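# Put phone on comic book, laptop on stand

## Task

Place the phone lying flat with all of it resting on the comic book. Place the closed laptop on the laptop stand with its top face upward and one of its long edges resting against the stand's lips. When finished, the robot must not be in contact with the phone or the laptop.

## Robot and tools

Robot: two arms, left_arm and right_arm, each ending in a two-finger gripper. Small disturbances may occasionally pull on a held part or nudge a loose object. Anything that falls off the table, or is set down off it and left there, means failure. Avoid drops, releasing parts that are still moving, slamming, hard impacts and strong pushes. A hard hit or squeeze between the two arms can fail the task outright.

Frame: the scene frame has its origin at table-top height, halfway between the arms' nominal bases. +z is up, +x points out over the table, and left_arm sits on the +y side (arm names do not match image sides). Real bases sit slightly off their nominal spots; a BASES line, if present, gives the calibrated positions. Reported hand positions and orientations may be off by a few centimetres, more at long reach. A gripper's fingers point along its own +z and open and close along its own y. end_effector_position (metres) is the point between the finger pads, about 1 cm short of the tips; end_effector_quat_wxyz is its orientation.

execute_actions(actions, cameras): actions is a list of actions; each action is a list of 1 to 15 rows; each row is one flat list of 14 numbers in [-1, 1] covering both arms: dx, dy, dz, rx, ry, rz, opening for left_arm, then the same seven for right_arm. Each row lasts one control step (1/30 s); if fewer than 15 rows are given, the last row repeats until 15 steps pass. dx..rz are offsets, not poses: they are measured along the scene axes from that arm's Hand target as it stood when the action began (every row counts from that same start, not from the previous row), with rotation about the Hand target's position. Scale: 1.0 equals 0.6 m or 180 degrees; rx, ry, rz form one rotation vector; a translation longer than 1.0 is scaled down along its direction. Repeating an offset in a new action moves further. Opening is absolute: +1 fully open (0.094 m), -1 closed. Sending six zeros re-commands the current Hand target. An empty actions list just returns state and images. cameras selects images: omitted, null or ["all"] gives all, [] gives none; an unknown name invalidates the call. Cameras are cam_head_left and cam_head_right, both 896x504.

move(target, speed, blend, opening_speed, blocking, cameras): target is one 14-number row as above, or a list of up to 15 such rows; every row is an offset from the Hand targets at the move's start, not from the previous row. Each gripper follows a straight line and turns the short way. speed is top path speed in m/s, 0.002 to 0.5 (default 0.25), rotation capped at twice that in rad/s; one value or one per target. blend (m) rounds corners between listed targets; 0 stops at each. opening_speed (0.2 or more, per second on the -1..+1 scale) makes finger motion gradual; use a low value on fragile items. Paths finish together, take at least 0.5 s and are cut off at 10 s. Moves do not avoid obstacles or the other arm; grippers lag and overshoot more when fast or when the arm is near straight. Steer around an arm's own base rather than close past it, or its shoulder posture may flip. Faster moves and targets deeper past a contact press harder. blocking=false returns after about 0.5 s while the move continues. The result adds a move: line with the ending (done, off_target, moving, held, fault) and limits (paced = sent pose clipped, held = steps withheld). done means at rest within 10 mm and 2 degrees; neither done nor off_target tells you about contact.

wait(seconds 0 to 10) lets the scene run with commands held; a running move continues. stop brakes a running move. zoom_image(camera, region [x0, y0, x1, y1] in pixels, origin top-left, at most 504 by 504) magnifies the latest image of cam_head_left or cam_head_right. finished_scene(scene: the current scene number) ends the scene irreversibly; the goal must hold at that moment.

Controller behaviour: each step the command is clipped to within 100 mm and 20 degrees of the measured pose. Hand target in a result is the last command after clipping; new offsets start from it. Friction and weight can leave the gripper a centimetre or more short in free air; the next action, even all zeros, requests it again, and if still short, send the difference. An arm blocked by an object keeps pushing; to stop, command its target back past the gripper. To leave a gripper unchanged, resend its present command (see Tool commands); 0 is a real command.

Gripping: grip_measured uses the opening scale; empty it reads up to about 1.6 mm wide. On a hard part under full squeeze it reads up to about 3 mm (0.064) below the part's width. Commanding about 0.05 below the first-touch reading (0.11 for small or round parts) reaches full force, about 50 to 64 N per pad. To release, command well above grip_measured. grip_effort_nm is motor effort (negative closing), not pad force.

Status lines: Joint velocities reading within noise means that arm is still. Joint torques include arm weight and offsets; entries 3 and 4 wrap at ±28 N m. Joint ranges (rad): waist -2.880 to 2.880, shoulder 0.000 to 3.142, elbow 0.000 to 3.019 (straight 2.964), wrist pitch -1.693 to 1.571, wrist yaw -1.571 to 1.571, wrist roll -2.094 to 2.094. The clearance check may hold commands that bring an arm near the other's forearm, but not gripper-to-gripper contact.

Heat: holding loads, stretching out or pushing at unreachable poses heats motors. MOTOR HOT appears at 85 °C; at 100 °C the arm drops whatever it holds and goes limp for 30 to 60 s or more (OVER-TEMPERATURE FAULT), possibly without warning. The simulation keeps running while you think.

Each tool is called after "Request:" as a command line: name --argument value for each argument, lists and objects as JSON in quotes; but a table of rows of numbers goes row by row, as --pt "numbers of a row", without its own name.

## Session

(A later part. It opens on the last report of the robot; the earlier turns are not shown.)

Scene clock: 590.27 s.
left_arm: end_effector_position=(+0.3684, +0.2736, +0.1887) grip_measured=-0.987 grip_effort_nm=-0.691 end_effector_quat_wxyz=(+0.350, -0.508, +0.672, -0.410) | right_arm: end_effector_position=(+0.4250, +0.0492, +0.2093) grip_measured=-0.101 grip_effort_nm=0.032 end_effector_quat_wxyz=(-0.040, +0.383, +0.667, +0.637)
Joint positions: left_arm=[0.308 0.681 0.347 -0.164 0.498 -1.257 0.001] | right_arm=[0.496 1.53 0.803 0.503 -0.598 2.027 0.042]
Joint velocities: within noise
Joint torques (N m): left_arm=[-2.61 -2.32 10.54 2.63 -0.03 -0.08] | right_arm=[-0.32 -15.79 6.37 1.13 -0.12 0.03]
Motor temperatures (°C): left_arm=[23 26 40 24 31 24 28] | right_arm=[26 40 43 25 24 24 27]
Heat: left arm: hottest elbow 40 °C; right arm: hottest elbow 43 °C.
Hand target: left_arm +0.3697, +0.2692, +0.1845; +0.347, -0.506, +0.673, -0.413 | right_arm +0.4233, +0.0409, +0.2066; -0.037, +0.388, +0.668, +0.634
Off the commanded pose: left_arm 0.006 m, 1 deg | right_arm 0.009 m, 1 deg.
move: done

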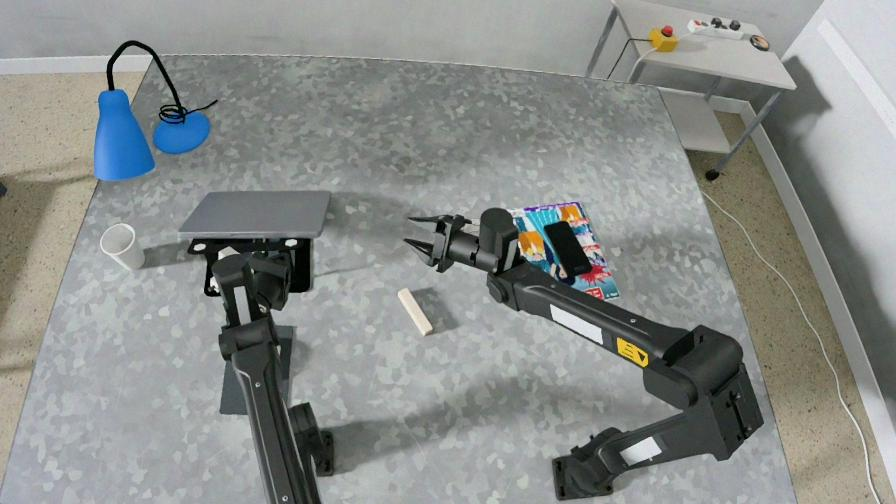

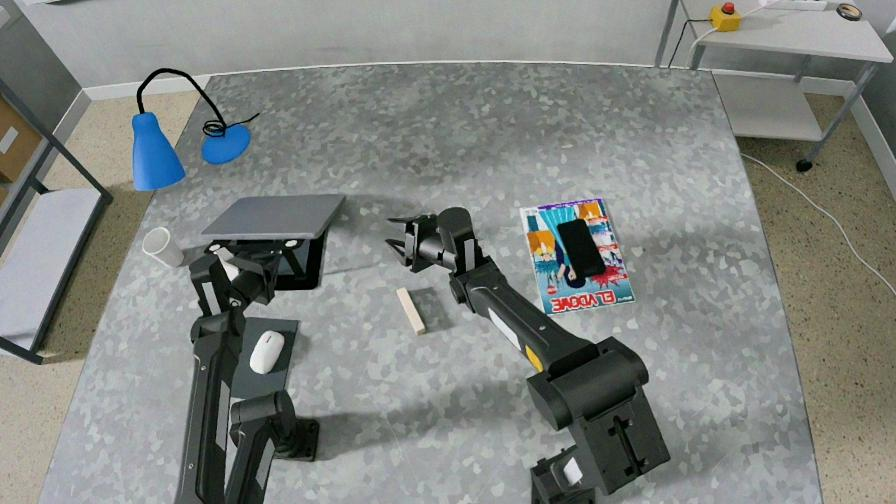

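Request:
move --target '[0.05,-0.02,0.025,0,0,0,-1,0,0,0,0,0,0,-0.1]' --speed 0.06

Request:
zoom_image --camera "cam_head_left" --region '[200, 180, 350, 270]'

Request:
zoom_image --camera "cam_head_right" --region '[200, 180, 350, 270]'

Scene clock: 595.37 s.
left_arm: end_effector_position=(+0.3794, +0.2577, +0.1679) grip_measured=-0.987 grip_effort_nm=-0.686 end_effector_quat_wxyz=(+0.324, -0.523, +0.680, -0.399) | right_arm: end_effector_position=(+0.4250, +0.0492, +0.2093) grip_measured=-0.101 grip_effort_nm=0.032 end_effector_quat_wxyz=(-0.040, +0.383, +0.667, +0.637)
Joint positions: left_arm=[0.217 0.76 0.347 -0.129 0.417 -1.306 0.001] | right_arm=[0.496 1.53 0.803 0.503 -0.598 2.027 0.042]
Joint velocities: within noise
Joint torques (N m): left_arm=[-2.84 -1.9 16.29 2.5 -0.01 -0.04] | right_arm=[-0.26 -15.85 6.35 1.1 -0.11 0.03]
Motor temperatures (°C): left_arm=[23 26 40 24 31 24 28] | right_arm=[26 40 42 25 24 24 27]
Heat: left arm: hottest elbow 40 °C; right arm: hottest elbow 42 °C.
Hand target: left_arm +0.3997, +0.2571, +0.1994; +0.347, -0.506, +0.673, -0.413 | right_arm +0.4233, +0.0409, +0.2066; -0.037, +0.388, +0.668, +0.634
Off the commanded pose: left_arm 0.038 m, 4 deg | right_arm 0.009 m, 1 deg.
move: off_target (left_arm)

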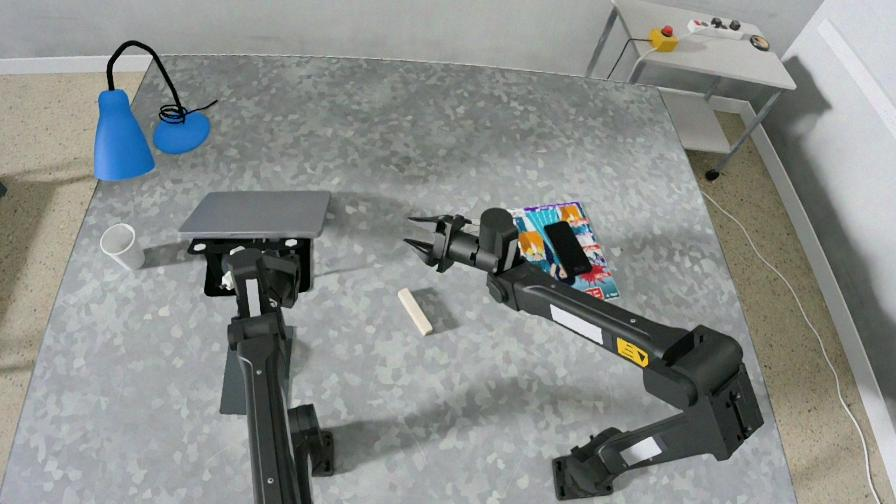

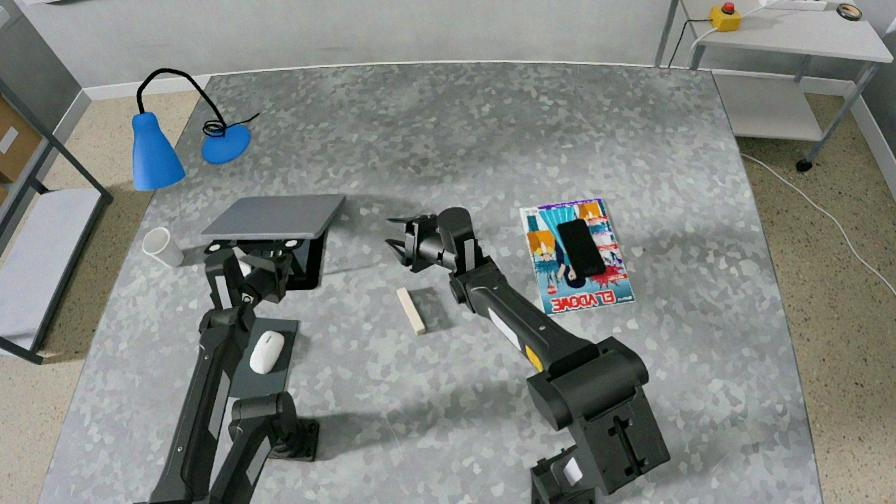

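Scaled by 3.360.

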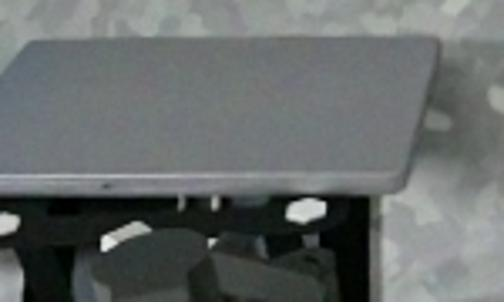

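Scaled by 3.360.

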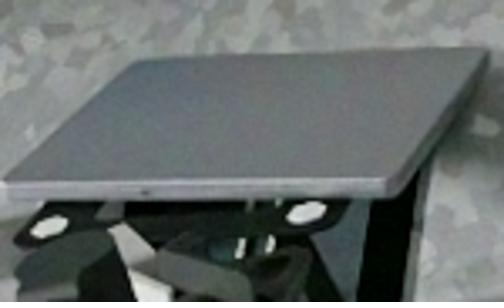

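Request:
move --target '[-0.01,0.01,0.06,0,0,0,-1,0,0,0,0,0,0,-0.1]' --speed 0.1

Request:
zoom_image --camera "cam_head_left" --region '[200, 180, 350, 270]'

Request:
zoom_image --camera "cam_head_right" --region '[200, 180, 350, 270]'

Scene clock: 598.70 s.
left_arm: end_effector_position=(+0.3777, +0.2550, +0.1940) grip_measured=-0.987 grip_effort_nm=-0.691 end_effector_quat_wxyz=(+0.317, -0.522, +0.681, -0.404) | right_arm: end_effector_position=(+0.4250, +0.0492, +0.2093) grip_measured=-0.101 grip_effort_nm=0.032 end_effector_quat_wxyz=(-0.040, +0.383, +0.667, +0.637)
Joint positions: left_arm=[0.219 0.711 0.404 -0.242 0.437 -1.307 0.001] | right_arm=[0.496 1.53 0.803 0.503 -0.598 2.027 0.042]
Joint velocities: within noise
Joint torques (N m): left_arm=[-0.32 -3.55 18.25 1.46 0.21 0.12] | right_arm=[-0.26 -15.79 6.35 1.13 -0.12 0.04]
Motor temperatures (°C): left_arm=[23 26 40 24 30 24 28] | right_arm=[26 40 42 25 24 24 27]
Heat: left arm: hottest elbow 40 °C; right arm: hottest elbow 42 °C.
Hand target: left_arm +0.3937, +0.2632, +0.2355; +0.347, -0.506, +0.673, -0.413 | right_arm +0.4233, +0.0409, +0.2066; -0.037, +0.388, +0.668, +0.634
Off the commanded pose: left_arm 0.045 m, 4 deg | right_arm 0.009 m, 1 deg.
move: off_target (left_arm)

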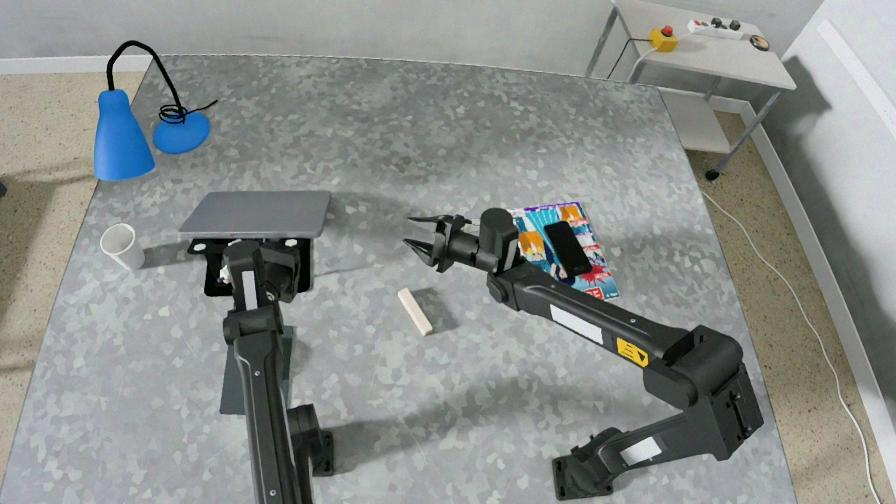

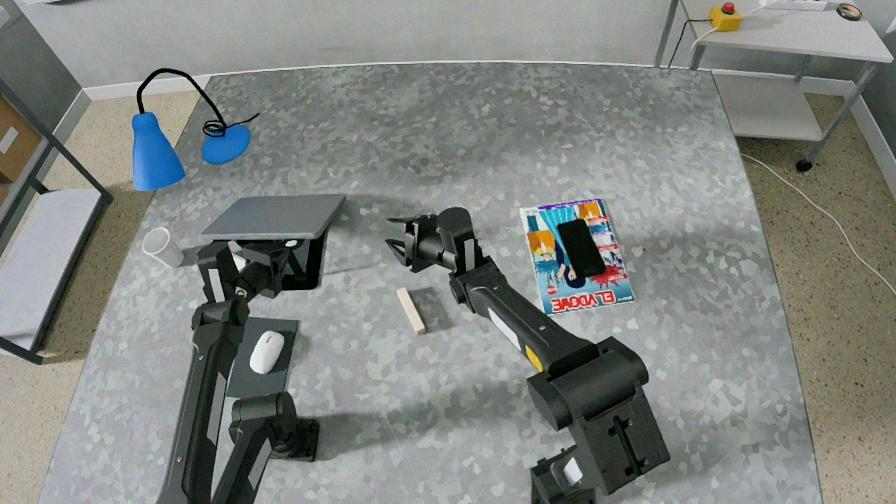

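Scaled by 3.360.

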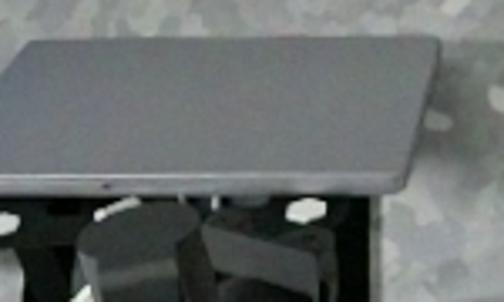

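Scaled by 3.360.

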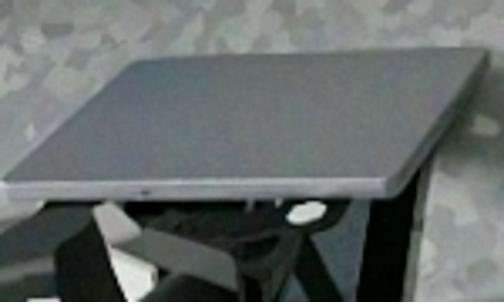

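Request:
move --pt "-0.09 0 0.05 0 0 0 -1 0 0 0 0 0 0 -0.1" --pt "-0.09 0.01 0.16 0.4 0.044 -0.215 -1 0 0 0 0 0 0 -0.1" --speed 0.15 --blend 0.02

Request:
zoom_image --camera "cam_head_left" --region '[200, 180, 350, 270]'

Scene clock: 615.40 s.
left_arm: end_effector_position=(+0.3294, +0.2717, +0.2929) grip_measured=-0.987 grip_effort_nm=-0.686 end_effector_quat_wxyz=(+0.356, -0.012, +0.934, -0.004) | right_arm: end_effector_position=(+0.4250, +0.0492, +0.2093) grip_measured=-0.101 grip_effort_nm=0.032 end_effector_quat_wxyz=(-0.040, +0.383, +0.667, +0.637)
Joint positions: left_arm=[0.128 0.648 0.815 -1.015 0.102 0.093 0.001] | right_arm=[0.496 1.53 0.803 0.503 -0.598 2.027 0.042]
Joint velocities: within noise
Joint torques (N m): left_arm=[-1.96 -1.85 18.95 1.11 -0.06 0.09] | right_arm=[-0.32 -15.85 6.37 1.13 -0.12 0.03]
Motor temperatures (°C): left_arm=[23 26 44 24 30 24 28] | right_arm=[26 39 40 25 24 24 27]
Heat: left arm: hottest elbow 44 °C; right arm: hottest elbow 40 °C.
Hand target: left_arm +0.3397, +0.2691, +0.3316; +0.383, +0.001, +0.924, +0.001 | right_arm +0.4233, +0.0409, +0.2066; -0.037, +0.388, +0.668, +0.634
Off the commanded pose: left_arm 0.040 m, 4 deg | right_arm 0.009 m, 1 deg.
move: off_target (left_arm)

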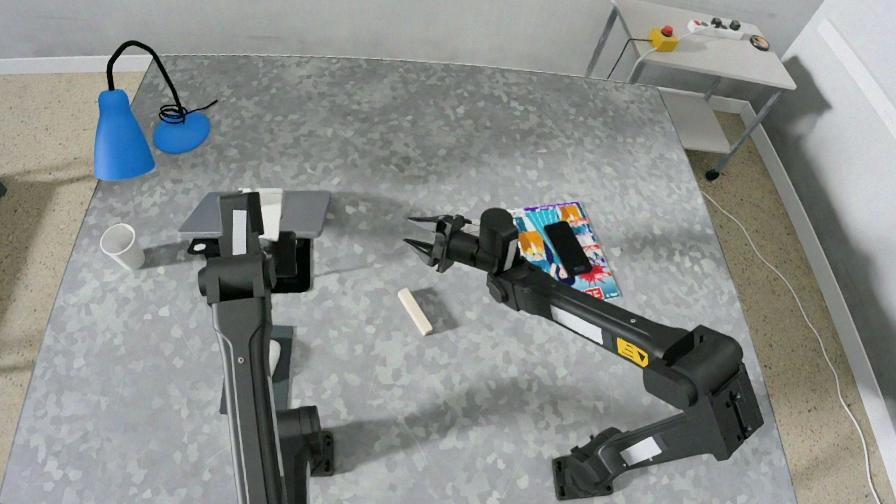

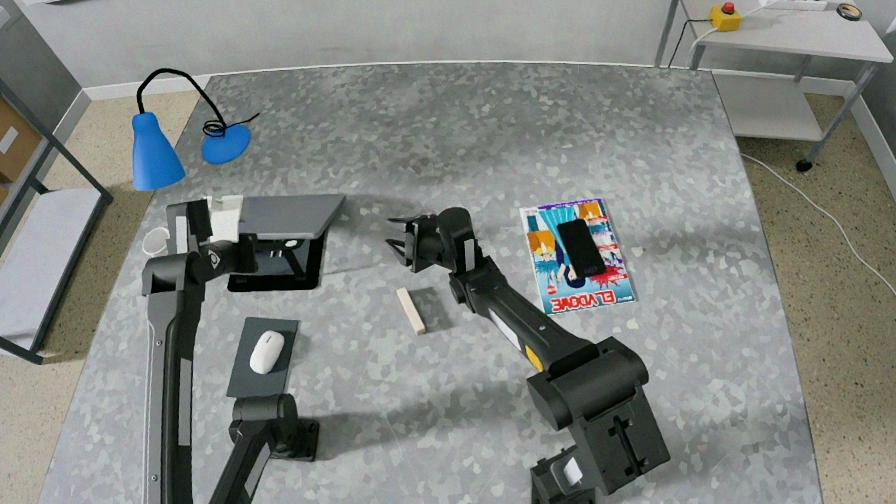

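Scaled by 3.360.

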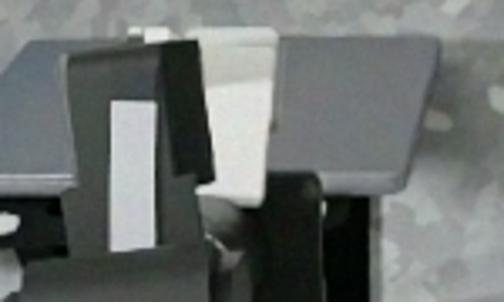

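Request:
move --target '[0.03,-0.02,-0.22,0,0,0,-1,0,0,0,0,0,0,-0.1]' --speed 0.12

Request:
zoom_image --camera "cam_head_left" --region '[200, 180, 350, 270]'

Request:
zoom_image --camera "cam_head_right" --region '[200, 180, 350, 270]'

Scene clock: 621.10 s.
left_arm: end_effector_position=(+0.3548, +0.2614, +0.2032) grip_measured=-0.987 grip_effort_nm=-0.691 end_effector_quat_wxyz=(+0.381, -0.002, +0.925, +0.004) | right_arm: end_effector_position=(+0.4250, +0.0492, +0.2093) grip_measured=-0.101 grip_effort_nm=0.032 end_effector_quat_wxyz=(-0.040, +0.383, +0.667, +0.637)
Joint positions: left_arm=[0.058 0.689 0.569 -0.672 0.053 0.061 0.001] | right_arm=[0.496 1.53 0.803 0.503 -0.598 2.027 0.042]
Joint velocities: within noise
Joint torques (N m): left_arm=[-2.43 -2.2 10.93 2.04 -0.13 -0.09] | right_arm=[-0.38 -15.74 6.32 1.16 -0.12 0.04]
Motor temperatures (°C): left_arm=[23 26 44 24 30 24 28] | right_arm=[26 39 39 25 24 24 27]
Heat: left arm: hottest elbow 44 °C; right arm: hottest shoulder 39 °C.
Hand target: left_arm +0.3577, +0.2572, +0.1996; +0.382, +0.000, +0.924, +0.001 | right_arm +0.4233, +0.0409, +0.2066; -0.037, +0.388, +0.668, +0.634
Off the commanded pose: left_arm 0.006 m, 1 deg | right_arm 0.009 m, 1 deg.
move: done

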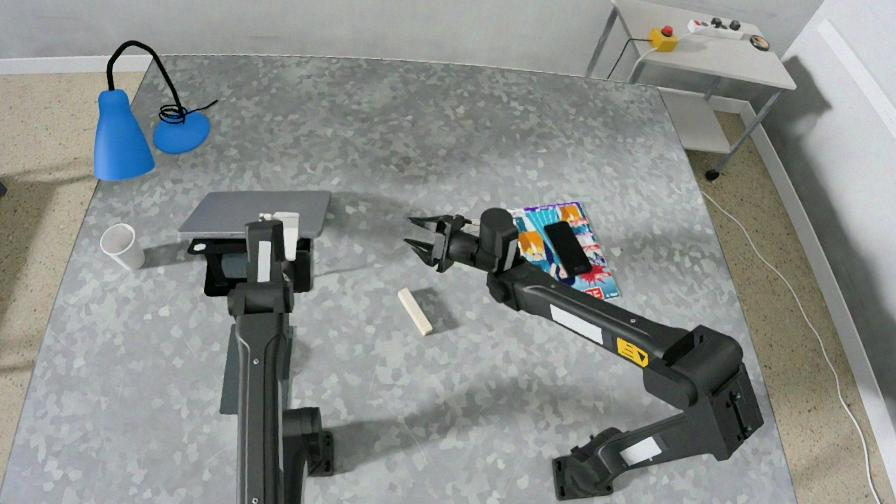

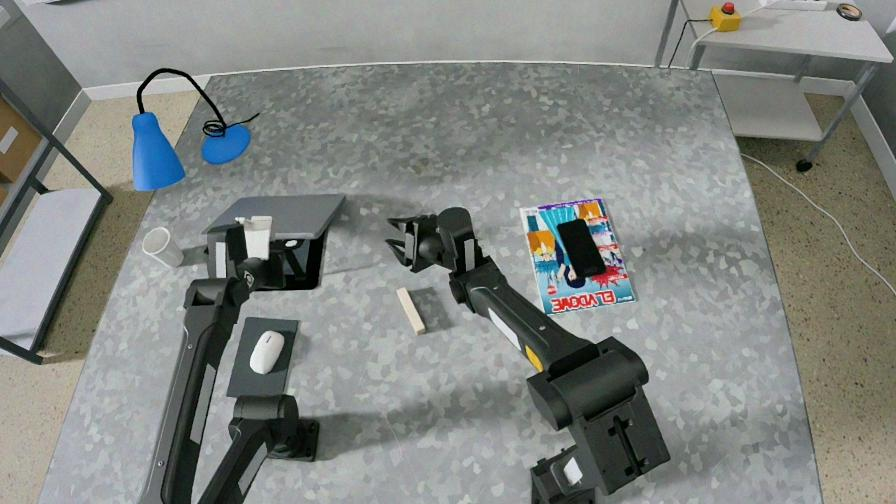

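Scaled by 3.360.

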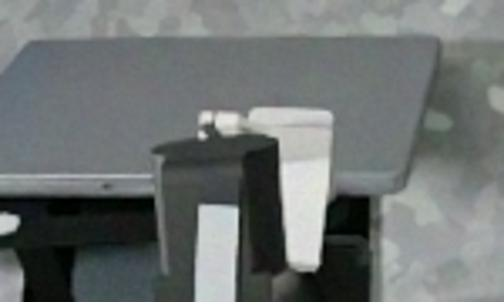

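Scaled by 3.360.

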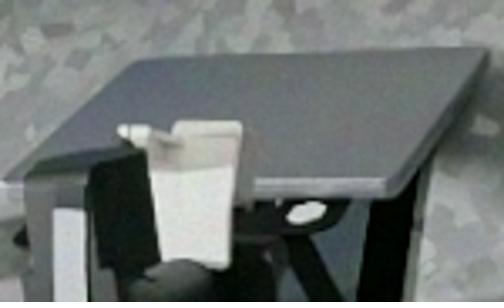

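Request:
move --pt "0 0 -0.04 0 0 0 -1 0 0 0 0 0 0 -0.1" --pt "0.06 0 -0.04 0 0 0 -1 0 0 0 0 0 0 -0.1" --speed 0.05 --blend 0.01

Request:
zoom_image --camera "cam_head_left" --region '[200, 180, 350, 270]'

Request:
zoom_image --camera "cam_head_right" --region '[200, 180, 350, 270]'

Scene clock: 626.40 s.
left_arm: end_effector_position=(+0.3778, +0.2609, +0.1564) grip_measured=-0.987 grip_effort_nm=-0.686 end_effector_quat_wxyz=(+0.361, -0.003, +0.933, +0.002) | right_arm: end_effector_position=(+0.4250, +0.0492, +0.2093) grip_measured=-0.101 grip_effort_nm=0.037 end_effector_quat_wxyz=(-0.040, +0.383, +0.667, +0.637)
Joint positions: left_arm=[0.048 0.84 0.522 -0.516 0.046 0.053 0.001] | right_arm=[0.496 1.53 0.803 0.503 -0.598 2.027 0.042]
Joint velocities: within noise
Joint torques (N m): left_arm=[-2.08 -4.19 14.5 2.29 -0.1 -0.08] | right_arm=[-0.21 -15.74 6.39 1.14 -0.12 0.03]
Motor temperatures (°C): left_arm=[23 26 43 24 30 24 28] | right_arm=[26 39 39 25 24 24 27]
Heat: left arm: hottest elbow 43 °C; right arm: hottest shoulder 39 °C.
Hand target: left_arm +0.3937, +0.2572, +0.1755; +0.382, +0.000, +0.924, +0.001 | right_arm +0.4233, +0.0409, +0.2066; -0.037, +0.388, +0.668, +0.634
Off the commanded pose: left_arm 0.025 m, 3 deg | right_arm 0.009 m, 1 deg.
move: off_target (left_arm)

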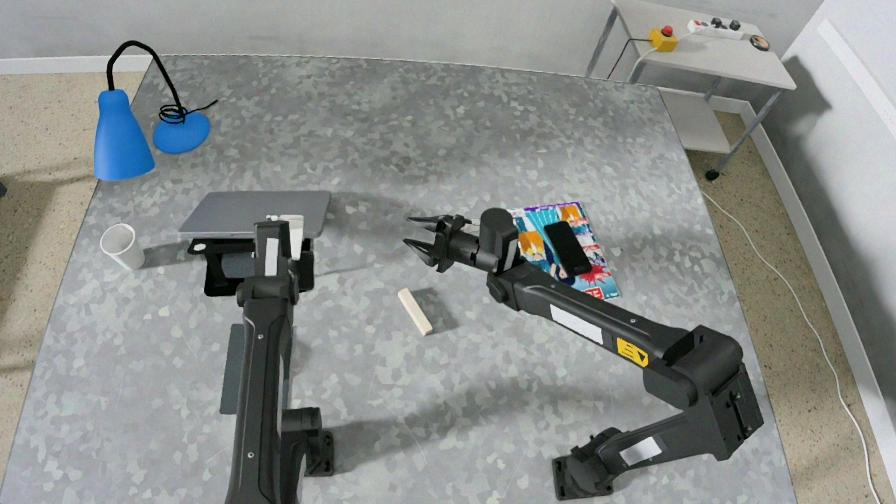

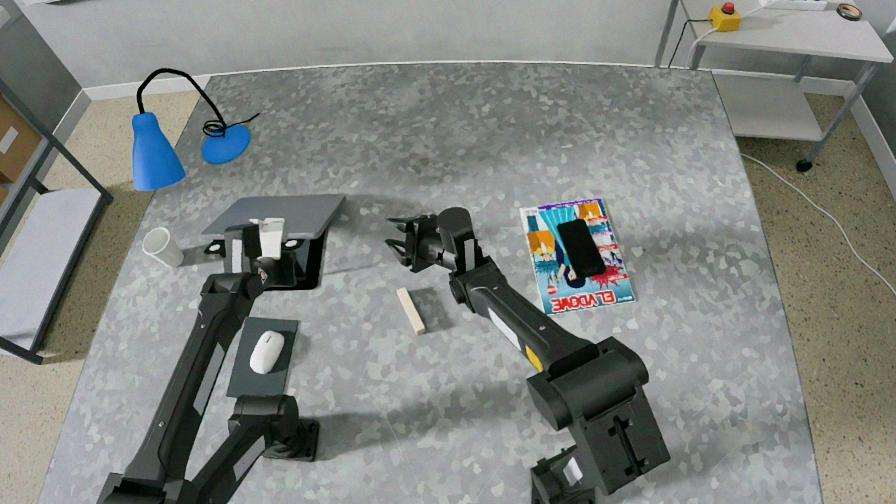

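Scaled by 3.360.

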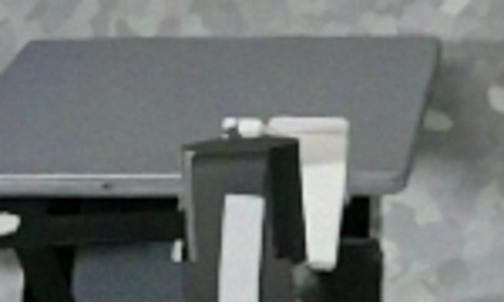

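Scaled by 3.360.

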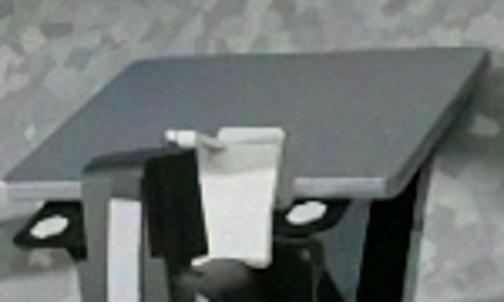

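Request:
move --target '[-0.03,0,0.045,0,0,0,-1,0,0,0,0,0,0,-0.1]' --speed 0.06 --cameras '[]'

Request:
move --target '[0.05,0,0.01,0,0,0,-1,0,0,0,0,0,0,-0.1]' --speed 0.04

Request:
zoom_image --camera "cam_head_right" --region '[200, 180, 350, 270]'

Request:
zoom_image --camera "cam_head_left" --region '[200, 180, 350, 270]'

Scene clock: 630.70 s.
left_arm: end_effector_position=(+0.3588, +0.2595, +0.1635) grip_measured=-0.987 grip_effort_nm=-0.696 end_effector_quat_wxyz=(+0.350, -0.003, +0.937, +0.001) | right_arm: end_effector_position=(+0.4250, +0.0492, +0.2093) grip_measured=-0.101 grip_effort_nm=0.027 end_effector_quat_wxyz=(-0.040, +0.383, +0.667, +0.637)
Joint positions: left_arm=[0.048 0.77 0.522 -0.609 0.046 0.053 0.001] | right_arm=[0.496 1.53 0.803 0.503 -0.598 2.027 0.042]
Joint velocities: within noise
Joint torques (N m): left_arm=[-1.73 -4.31 17.69 0.79 0 0] | right_arm=[-0.26 -15.85 6.38 1.14 -0.12 0.03]
Motor temperatures (°C): left_arm=[23 25 43 24 30 24 28] | right_arm=[26 39 39 25 24 24 27]
Heat: left arm: hottest elbow 43 °C; right arm: hottest shoulder 39 °C.
Hand target: left_arm +0.3757, +0.2572, +0.2025; +0.382, +0.000, +0.924, +0.001 | right_arm +0.4233, +0.0409, +0.2066; -0.037, +0.388, +0.668, +0.634
Off the commanded pose: left_arm 0.043 m, 4 deg | right_arm 0.009 m, 1 deg.
move: off_target (left_arm)
No camera images: "cameras" was empty.

Scene clock: 631.97 s.
left_arm: end_effector_position=(+0.3764, +0.2602, +0.1684) grip_measured=-0.987 grip_effort_nm=-0.691 end_effector_quat_wxyz=(+0.343, -0.003, +0.939, +0.000) | right_arm: end_effector_position=(+0.4250, +0.0492, +0.2093) grip_measured=-0.101 grip_effort_nm=0.032 end_effector_quat_wxyz=(-0.040, +0.383, +0.667, +0.637)
Joint positions: left_arm=[0.045 0.841 0.572 -0.604 0.045 0.051 0.001] | right_arm=[0.496 1.53 0.803 0.503 -0.598 2.027 0.042]
Joint velocities: within noise
Joint torques (N m): left_arm=[-1.96 -4.07 18.37 2.3 -0.14 -0.03] | right_arm=[-0.26 -15.79 6.37 1.16 -0.12 0.03]
Motor temperatures (°C): left_arm=[23 25 43 24 30 24 28] | right_arm=[26 39 39 25 24 24 27]
Heat: left arm: hottest elbow 43 °C; right arm: hottest shoulder 39 °C.
Hand target: left_arm +0.4056, +0.2572, +0.2084; +0.382, +0.000, +0.924, +0.001 | right_arm +0.4233, +0.0409, +0.2066; -0.037, +0.388, +0.668, +0.634
Off the commanded pose: left_arm 0.050 m, 5 deg | right_arm 0.009 m, 1 deg.
move: off_target (left_arm)

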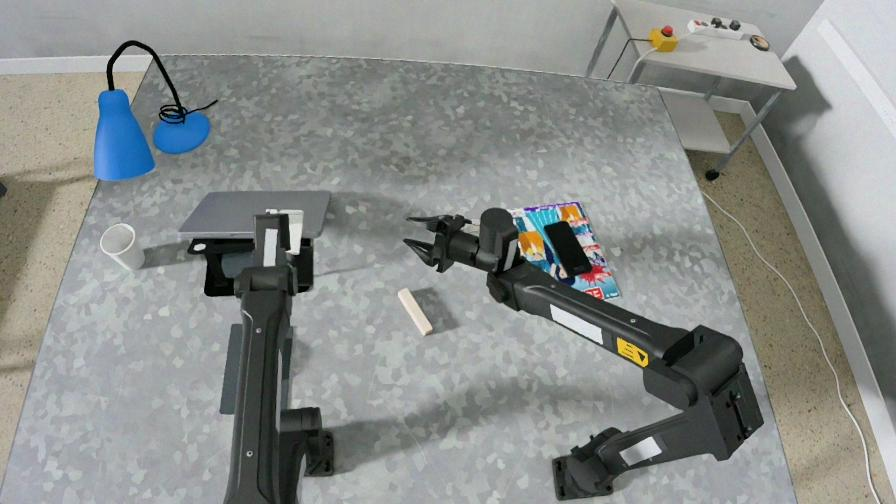

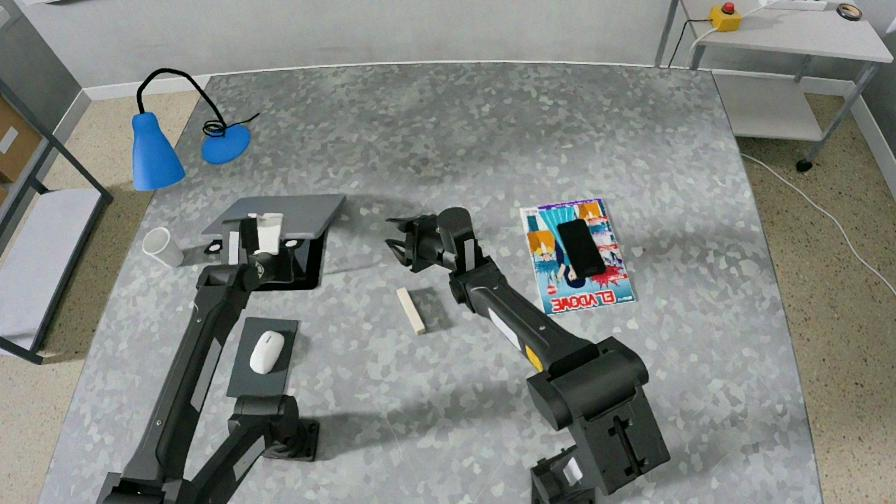

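Scaled by 3.360.

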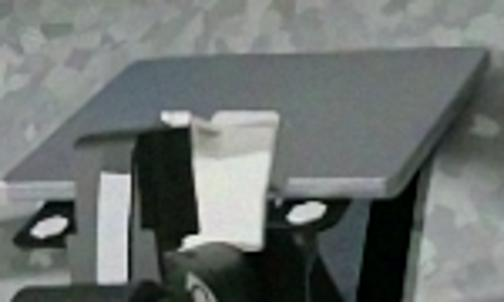

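Scaled by 3.360.

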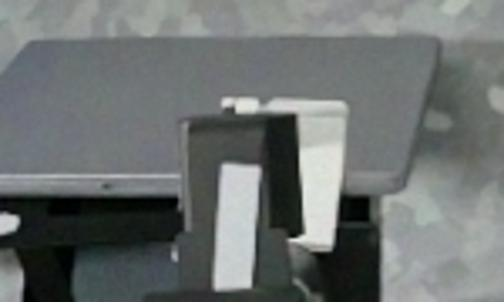

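Request:
move --target '[0.04,0,0.01,0,0,0,-1,0,0,0,0,0,0,-0.1]' --speed 0.04 --cameras '[]'

Request:
move --target '[0.03,0,0.01,0,0,0,-1,0,0,0,0,0,0,-0.1]' --speed 0.04

Request:
zoom_image --camera "cam_head_right" --region '[200, 180, 350, 270]'

Request:
zoom_image --camera "cam_head_left" --region '[200, 180, 350, 270]'

Scene clock: 636.07 s.
left_arm: end_effector_position=(+0.3999, +0.2606, +0.1749) grip_measured=-0.987 grip_effort_nm=-0.691 end_effector_quat_wxyz=(+0.343, -0.003, +0.939, +0.001) | right_arm: end_effector_position=(+0.4250, +0.0492, +0.2093) grip_measured=-0.101 grip_effort_nm=0.032 end_effector_quat_wxyz=(-0.040, +0.383, +0.667, +0.637)
Joint positions: left_arm=[0.04 0.917 0.627 -0.582 0.041 0.047 0.001] | right_arm=[0.496 1.53 0.803 0.503 -0.598 2.027 0.042]
Joint velocities: within noise
Joint torques (N m): left_arm=[-2.14 -5.25 18.41 2.22 -0.18 -0.09] | right_arm=[-0.26 -15.85 6.35 1.14 -0.13 0.03]
Motor temperatures (°C): left_arm=[23 25 44 24 30 24 28] | right_arm=[26 39 39 25 24 24 27]
Heat: left arm: hottest elbow 44 °C; right arm: hottest shoulder 39 °C.
Hand target: left_arm +0.4296, +0.2572, +0.2144; +0.382, +0.000, +0.924, +0.001 | right_arm +0.4233, +0.0409, +0.2066; -0.037, +0.388, +0.668, +0.634
Off the commanded pose: left_arm 0.050 m, 5 deg | right_arm 0.009 m, 1 deg.
move: off_target (left_arm)
No camera images: "cameras" was empty.

Scene clock: 637.10 s.
left_arm: end_effector_position=(+0.4177, +0.2609, +0.1811) grip_measured=-0.987 grip_effort_nm=-0.691 end_effector_quat_wxyz=(+0.343, -0.003, +0.939, +0.001) | right_arm: end_effector_position=(+0.4250, +0.0492, +0.2093) grip_measured=-0.101 grip_effort_nm=0.027 end_effector_quat_wxyz=(-0.040, +0.383, +0.667, +0.637)
Joint positions: left_arm=[0.037 0.971 0.673 -0.574 0.039 0.045 0.001] | right_arm=[0.496 1.53 0.803 0.503 -0.598 2.027 0.042]
Joint velocities: within noise
Joint torques (N m): left_arm=[-2.84 -5.83 18.17 2.3 -0.12 -0.13] | right_arm=[-0.32 -15.79 6.39 1.14 -0.12 0.04]
Motor temperatures (°C): left_arm=[23 25 44 24 30 24 28] | right_arm=[26 39 39 25 24 24 27]
Heat: left arm: hottest elbow 44 °C; right arm: hottest shoulder 39 °C.
Hand target: left_arm +0.4477, +0.2571, +0.2203; +0.382, +0.001, +0.924, +0.001 | right_arm +0.4233, +0.0409, +0.2066; -0.037, +0.388, +0.668, +0.634
Off the commanded pose: left_arm 0.050 m, 5 deg | right_arm 0.009 m, 1 deg.
move: off_target (left_arm)

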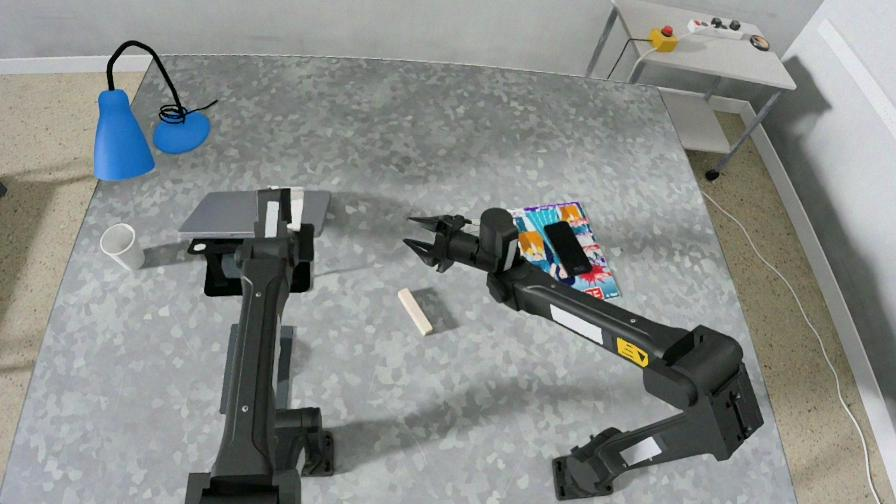

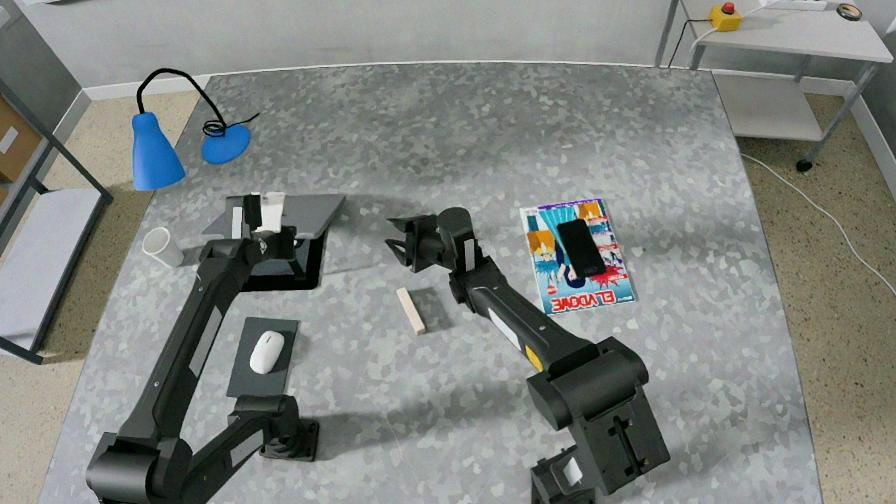

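Scaled by 3.360.

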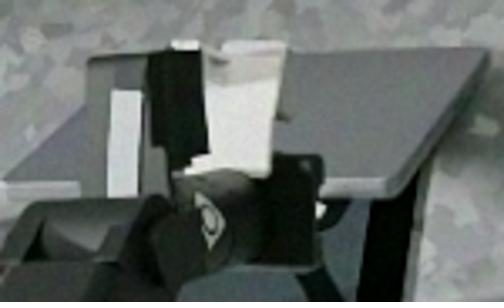

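Scaled by 3.360.

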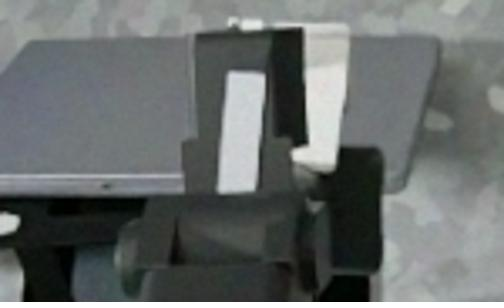

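Request:
move --pt "-0.07 0 0 0 0 0 -1 0 0 0 0 0 0 -0.1" --pt "-0.07 0 -0.05 0 0 0 -1 0 0 0 0 0 0 -0.1" --speed 0.06

Request:
zoom_image --camera "cam_head_right" --region '[200, 180, 350, 270]'

Scene clock: 641.70 s.
left_arm: end_effector_position=(+0.4039, +0.2600, +0.1955) grip_measured=-0.987 grip_effort_nm=-0.691 end_effector_quat_wxyz=(+0.381, -0.002, +0.924, +0.003) | right_arm: end_effector_position=(+0.4250, +0.0492, +0.2093) grip_measured=-0.101 grip_effort_nm=0.032 end_effector_quat_wxyz=(-0.040, +0.383, +0.667, +0.637)
Joint positions: left_arm=[0.037 0.872 0.623 -0.54 0.039 0.045 0.001] | right_arm=[0.496 1.53 0.803 0.503 -0.598 2.027 0.042]
Joint velocities: within noise
Joint torques (N m): left_arm=[-2.14 -4.19 10.54 2.36 0.07 -0.01] | right_arm=[-0.26 -15.85 6.37 1.13 -0.12 0.03]
Motor temperatures (°C): left_arm=[23 25 44 24 29 24 28] | right_arm=[26 39 38 25 24 24 27]
Heat: left arm: hottest elbow 44 °C; right arm: hottest shoulder 39 °C.
Hand target: left_arm +0.4057, +0.2571, +0.1906; +0.382, +0.000, +0.924, +0.001 | right_arm +0.4233, +0.0409, +0.2066; -0.037, +0.388, +0.668, +0.634
Off the commanded pose: left_arm 0.006 m, 0 deg | right_arm 0.009 m, 1 deg.
move: done

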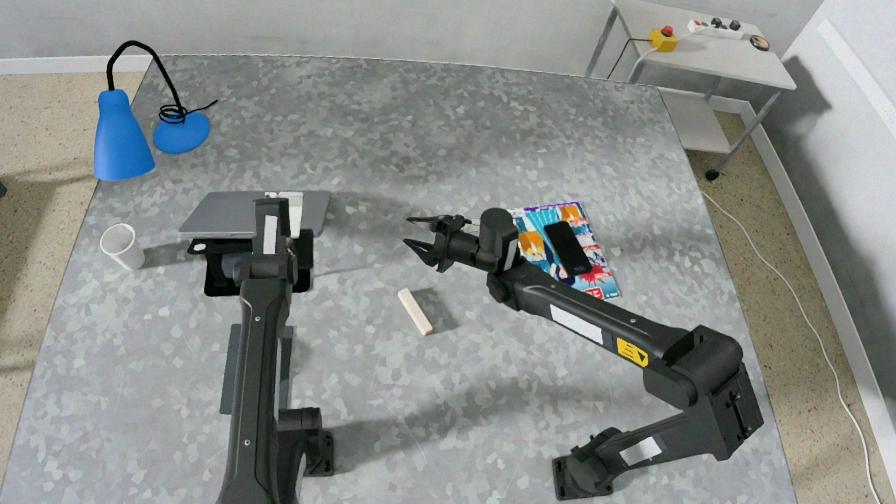

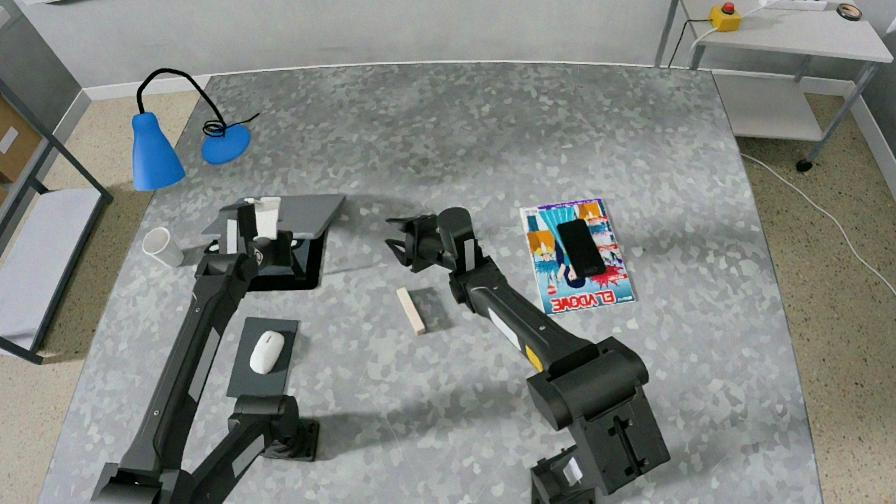

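Scaled by 3.360.

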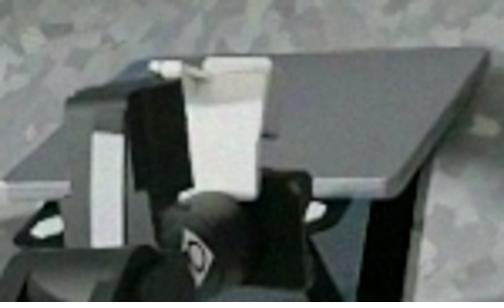

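Request:
move --target '[-0.03,0,-0.06,0,0,0,-1,0,0,0,0,0,0,-0.1]' --speed 0.06 --cameras '[]'

Request:
move --target '[0.05,0,0.025,0,0,0,-1,0,0,0,0,0,0,-0.1]' --speed 0.04 --cameras '[]'

Request:
move --target '[0.03,0,0.0,0,0,0,-1,0,0,0,0,0,0,-0.1]' --speed 0.04

Request:
zoom_image --camera "cam_head_right" --region '[200, 180, 350, 270]'

Request:
zoom_image --camera "cam_head_left" --region '[200, 180, 350, 270]'

Scene clock: 646.00 s.
left_arm: end_effector_position=(+0.3871, +0.2587, +0.1513) grip_measured=-0.987 grip_effort_nm=-0.686 end_effector_quat_wxyz=(+0.371, -0.002, +0.929, +0.002) | right_arm: end_effector_position=(+0.4250, +0.0492, +0.2093) grip_measured=-0.101 grip_effort_nm=0.032 end_effector_quat_wxyz=(-0.040, +0.383, +0.667, +0.637)
Joint positions: left_arm=[0.037 0.872 0.512 -0.453 0.04 0.045 0.001] | right_arm=[0.496 1.53 0.803 0.503 -0.598 2.027 0.042]
Joint velocities: within noise
Joint torques (N m): left_arm=[-1.67 -6.65 10.19 2.4 0.13 -0.03] | right_arm=[-0.21 -15.79 6.38 1.11 -0.12 0.03]
Motor temperatures (°C): left_arm=[23 25 44 24 29 24 28] | right_arm=[26 38 38 25 24 24 27]
Heat: left arm: hottest elbow 44 °C; right arm: hottest shoulder 38 °C.
Hand target: left_arm +0.3877, +0.2571, +0.1544; +0.382, +0.000, +0.924, +0.001 | right_arm +0.4233, +0.0409, +0.2066; -0.037, +0.388, +0.668, +0.634
Off the commanded pose: left_arm 0.004 m, 2 deg | right_arm 0.009 m, 1 deg.
move: done
No camera images: "cameras" was empty.

Scene clock: 647.23 s.
left_arm: end_effector_position=(+0.3880, +0.2587, +0.1338) grip_measured=-0.987 grip_effort_nm=-0.691 end_effector_quat_wxyz=(+0.347, -0.003, +0.938, +0.000) | right_arm: end_effector_position=(+0.4250, +0.0492, +0.2093) grip_measured=-0.101 grip_effort_nm=0.032 end_effector_quat_wxyz=(-0.040, +0.383, +0.667, +0.637)
Joint positions: left_arm=[0.037 0.925 0.512 -0.452 0.04 0.045 0.001] | right_arm=[0.496 1.53 0.803 0.503 -0.598 2.027 0.042]
Joint velocities: within noise
Joint torques (N m): left_arm=[-2.32 -5.36 17.59 1.85 -0.06 -0.01] | right_arm=[-0.32 -15.85 6.39 1.14 -0.12 0.03]
Motor temperatures (°C): left_arm=[23 25 43 24 29 24 28] | right_arm=[26 38 38 25 24 24 27]
Heat: left arm: hottest elbow 43 °C; right arm: hottest shoulder 38 °C.
Hand target: left_arm +0.4176, +0.2571, +0.1694; +0.382, +0.000, +0.924, +0.001 | right_arm +0.4233, +0.0409, +0.2066; -0.037, +0.388, +0.668, +0.634
Off the commanded pose: left_arm 0.046 m, 4 deg | right_arm 0.009 m, 1 deg.
move: off_target (left_arm)
No camera images: "cameras" was empty.

Scene clock: 648.27 s.
left_arm: end_effector_position=(+0.4035, +0.2598, +0.1336) grip_measured=-0.987 grip_effort_nm=-0.691 end_effector_quat_wxyz=(+0.344, -0.003, +0.939, +0.000) | right_arm: end_effector_position=(+0.4250, +0.0492, +0.2093) grip_measured=-0.101 grip_effort_nm=0.032 end_effector_quat_wxyz=(-0.040, +0.383, +0.667, +0.637)
Joint positions: left_arm=[0.037 0.984 0.545 -0.431 0.04 0.045 0.001] | right_arm=[0.496 1.53 0.803 0.503 -0.598 2.027 0.042]
Joint velocities: within noise
Joint torques (N m): left_arm=[-2.32 -5.66 17.48 2.36 -0.1 -0.05] | right_arm=[-0.21 -15.85 6.39 1.14 -0.12 0.03]
Motor temperatures (°C): left_arm=[23 25 43 24 29 24 28] | right_arm=[26 38 38 25 24 24 27]
Heat: left arm: hottest elbow 43 °C; right arm: hottest shoulder 38 °C.
Hand target: left_arm +0.4357, +0.2571, +0.1696; +0.382, +0.000, +0.924, +0.001 | right_arm +0.4233, +0.0409, +0.2066; -0.037, +0.388, +0.668, +0.634
Off the commanded pose: left_arm 0.048 m, 5 deg | right_arm 0.009 m, 1 deg.
move: off_target (left_arm)

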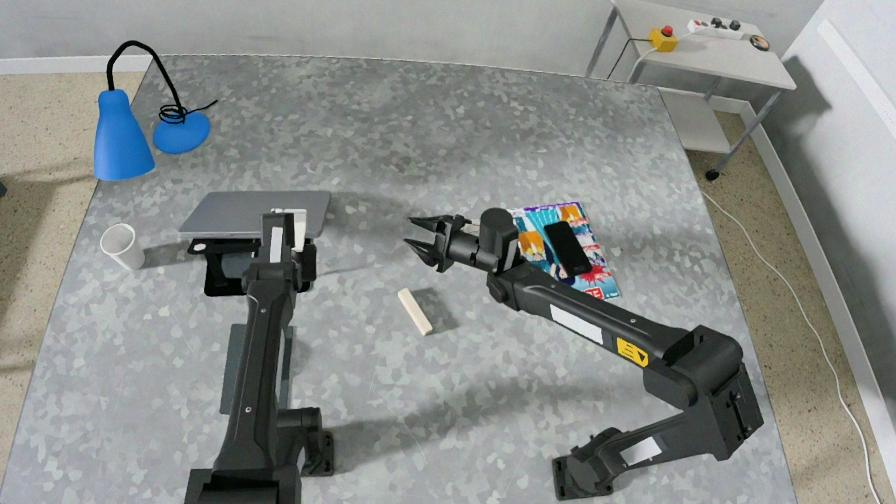

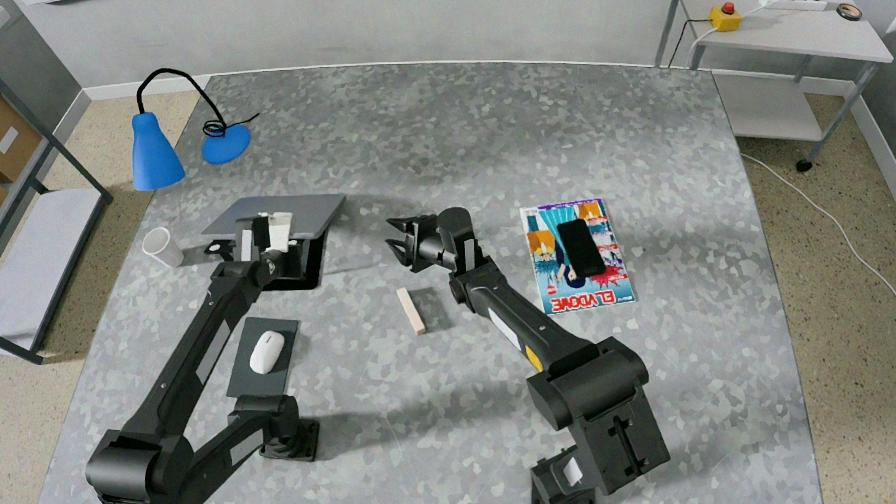

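Scaled by 3.360.

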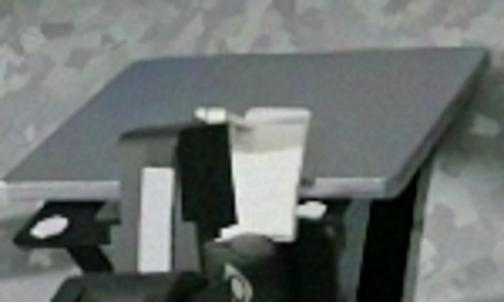

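Scaled by 3.360.

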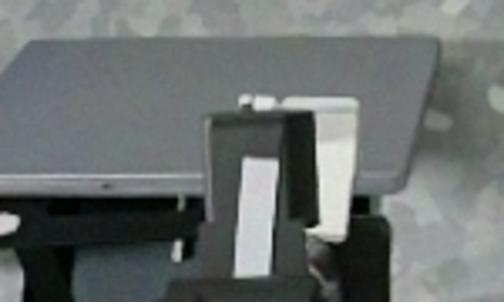

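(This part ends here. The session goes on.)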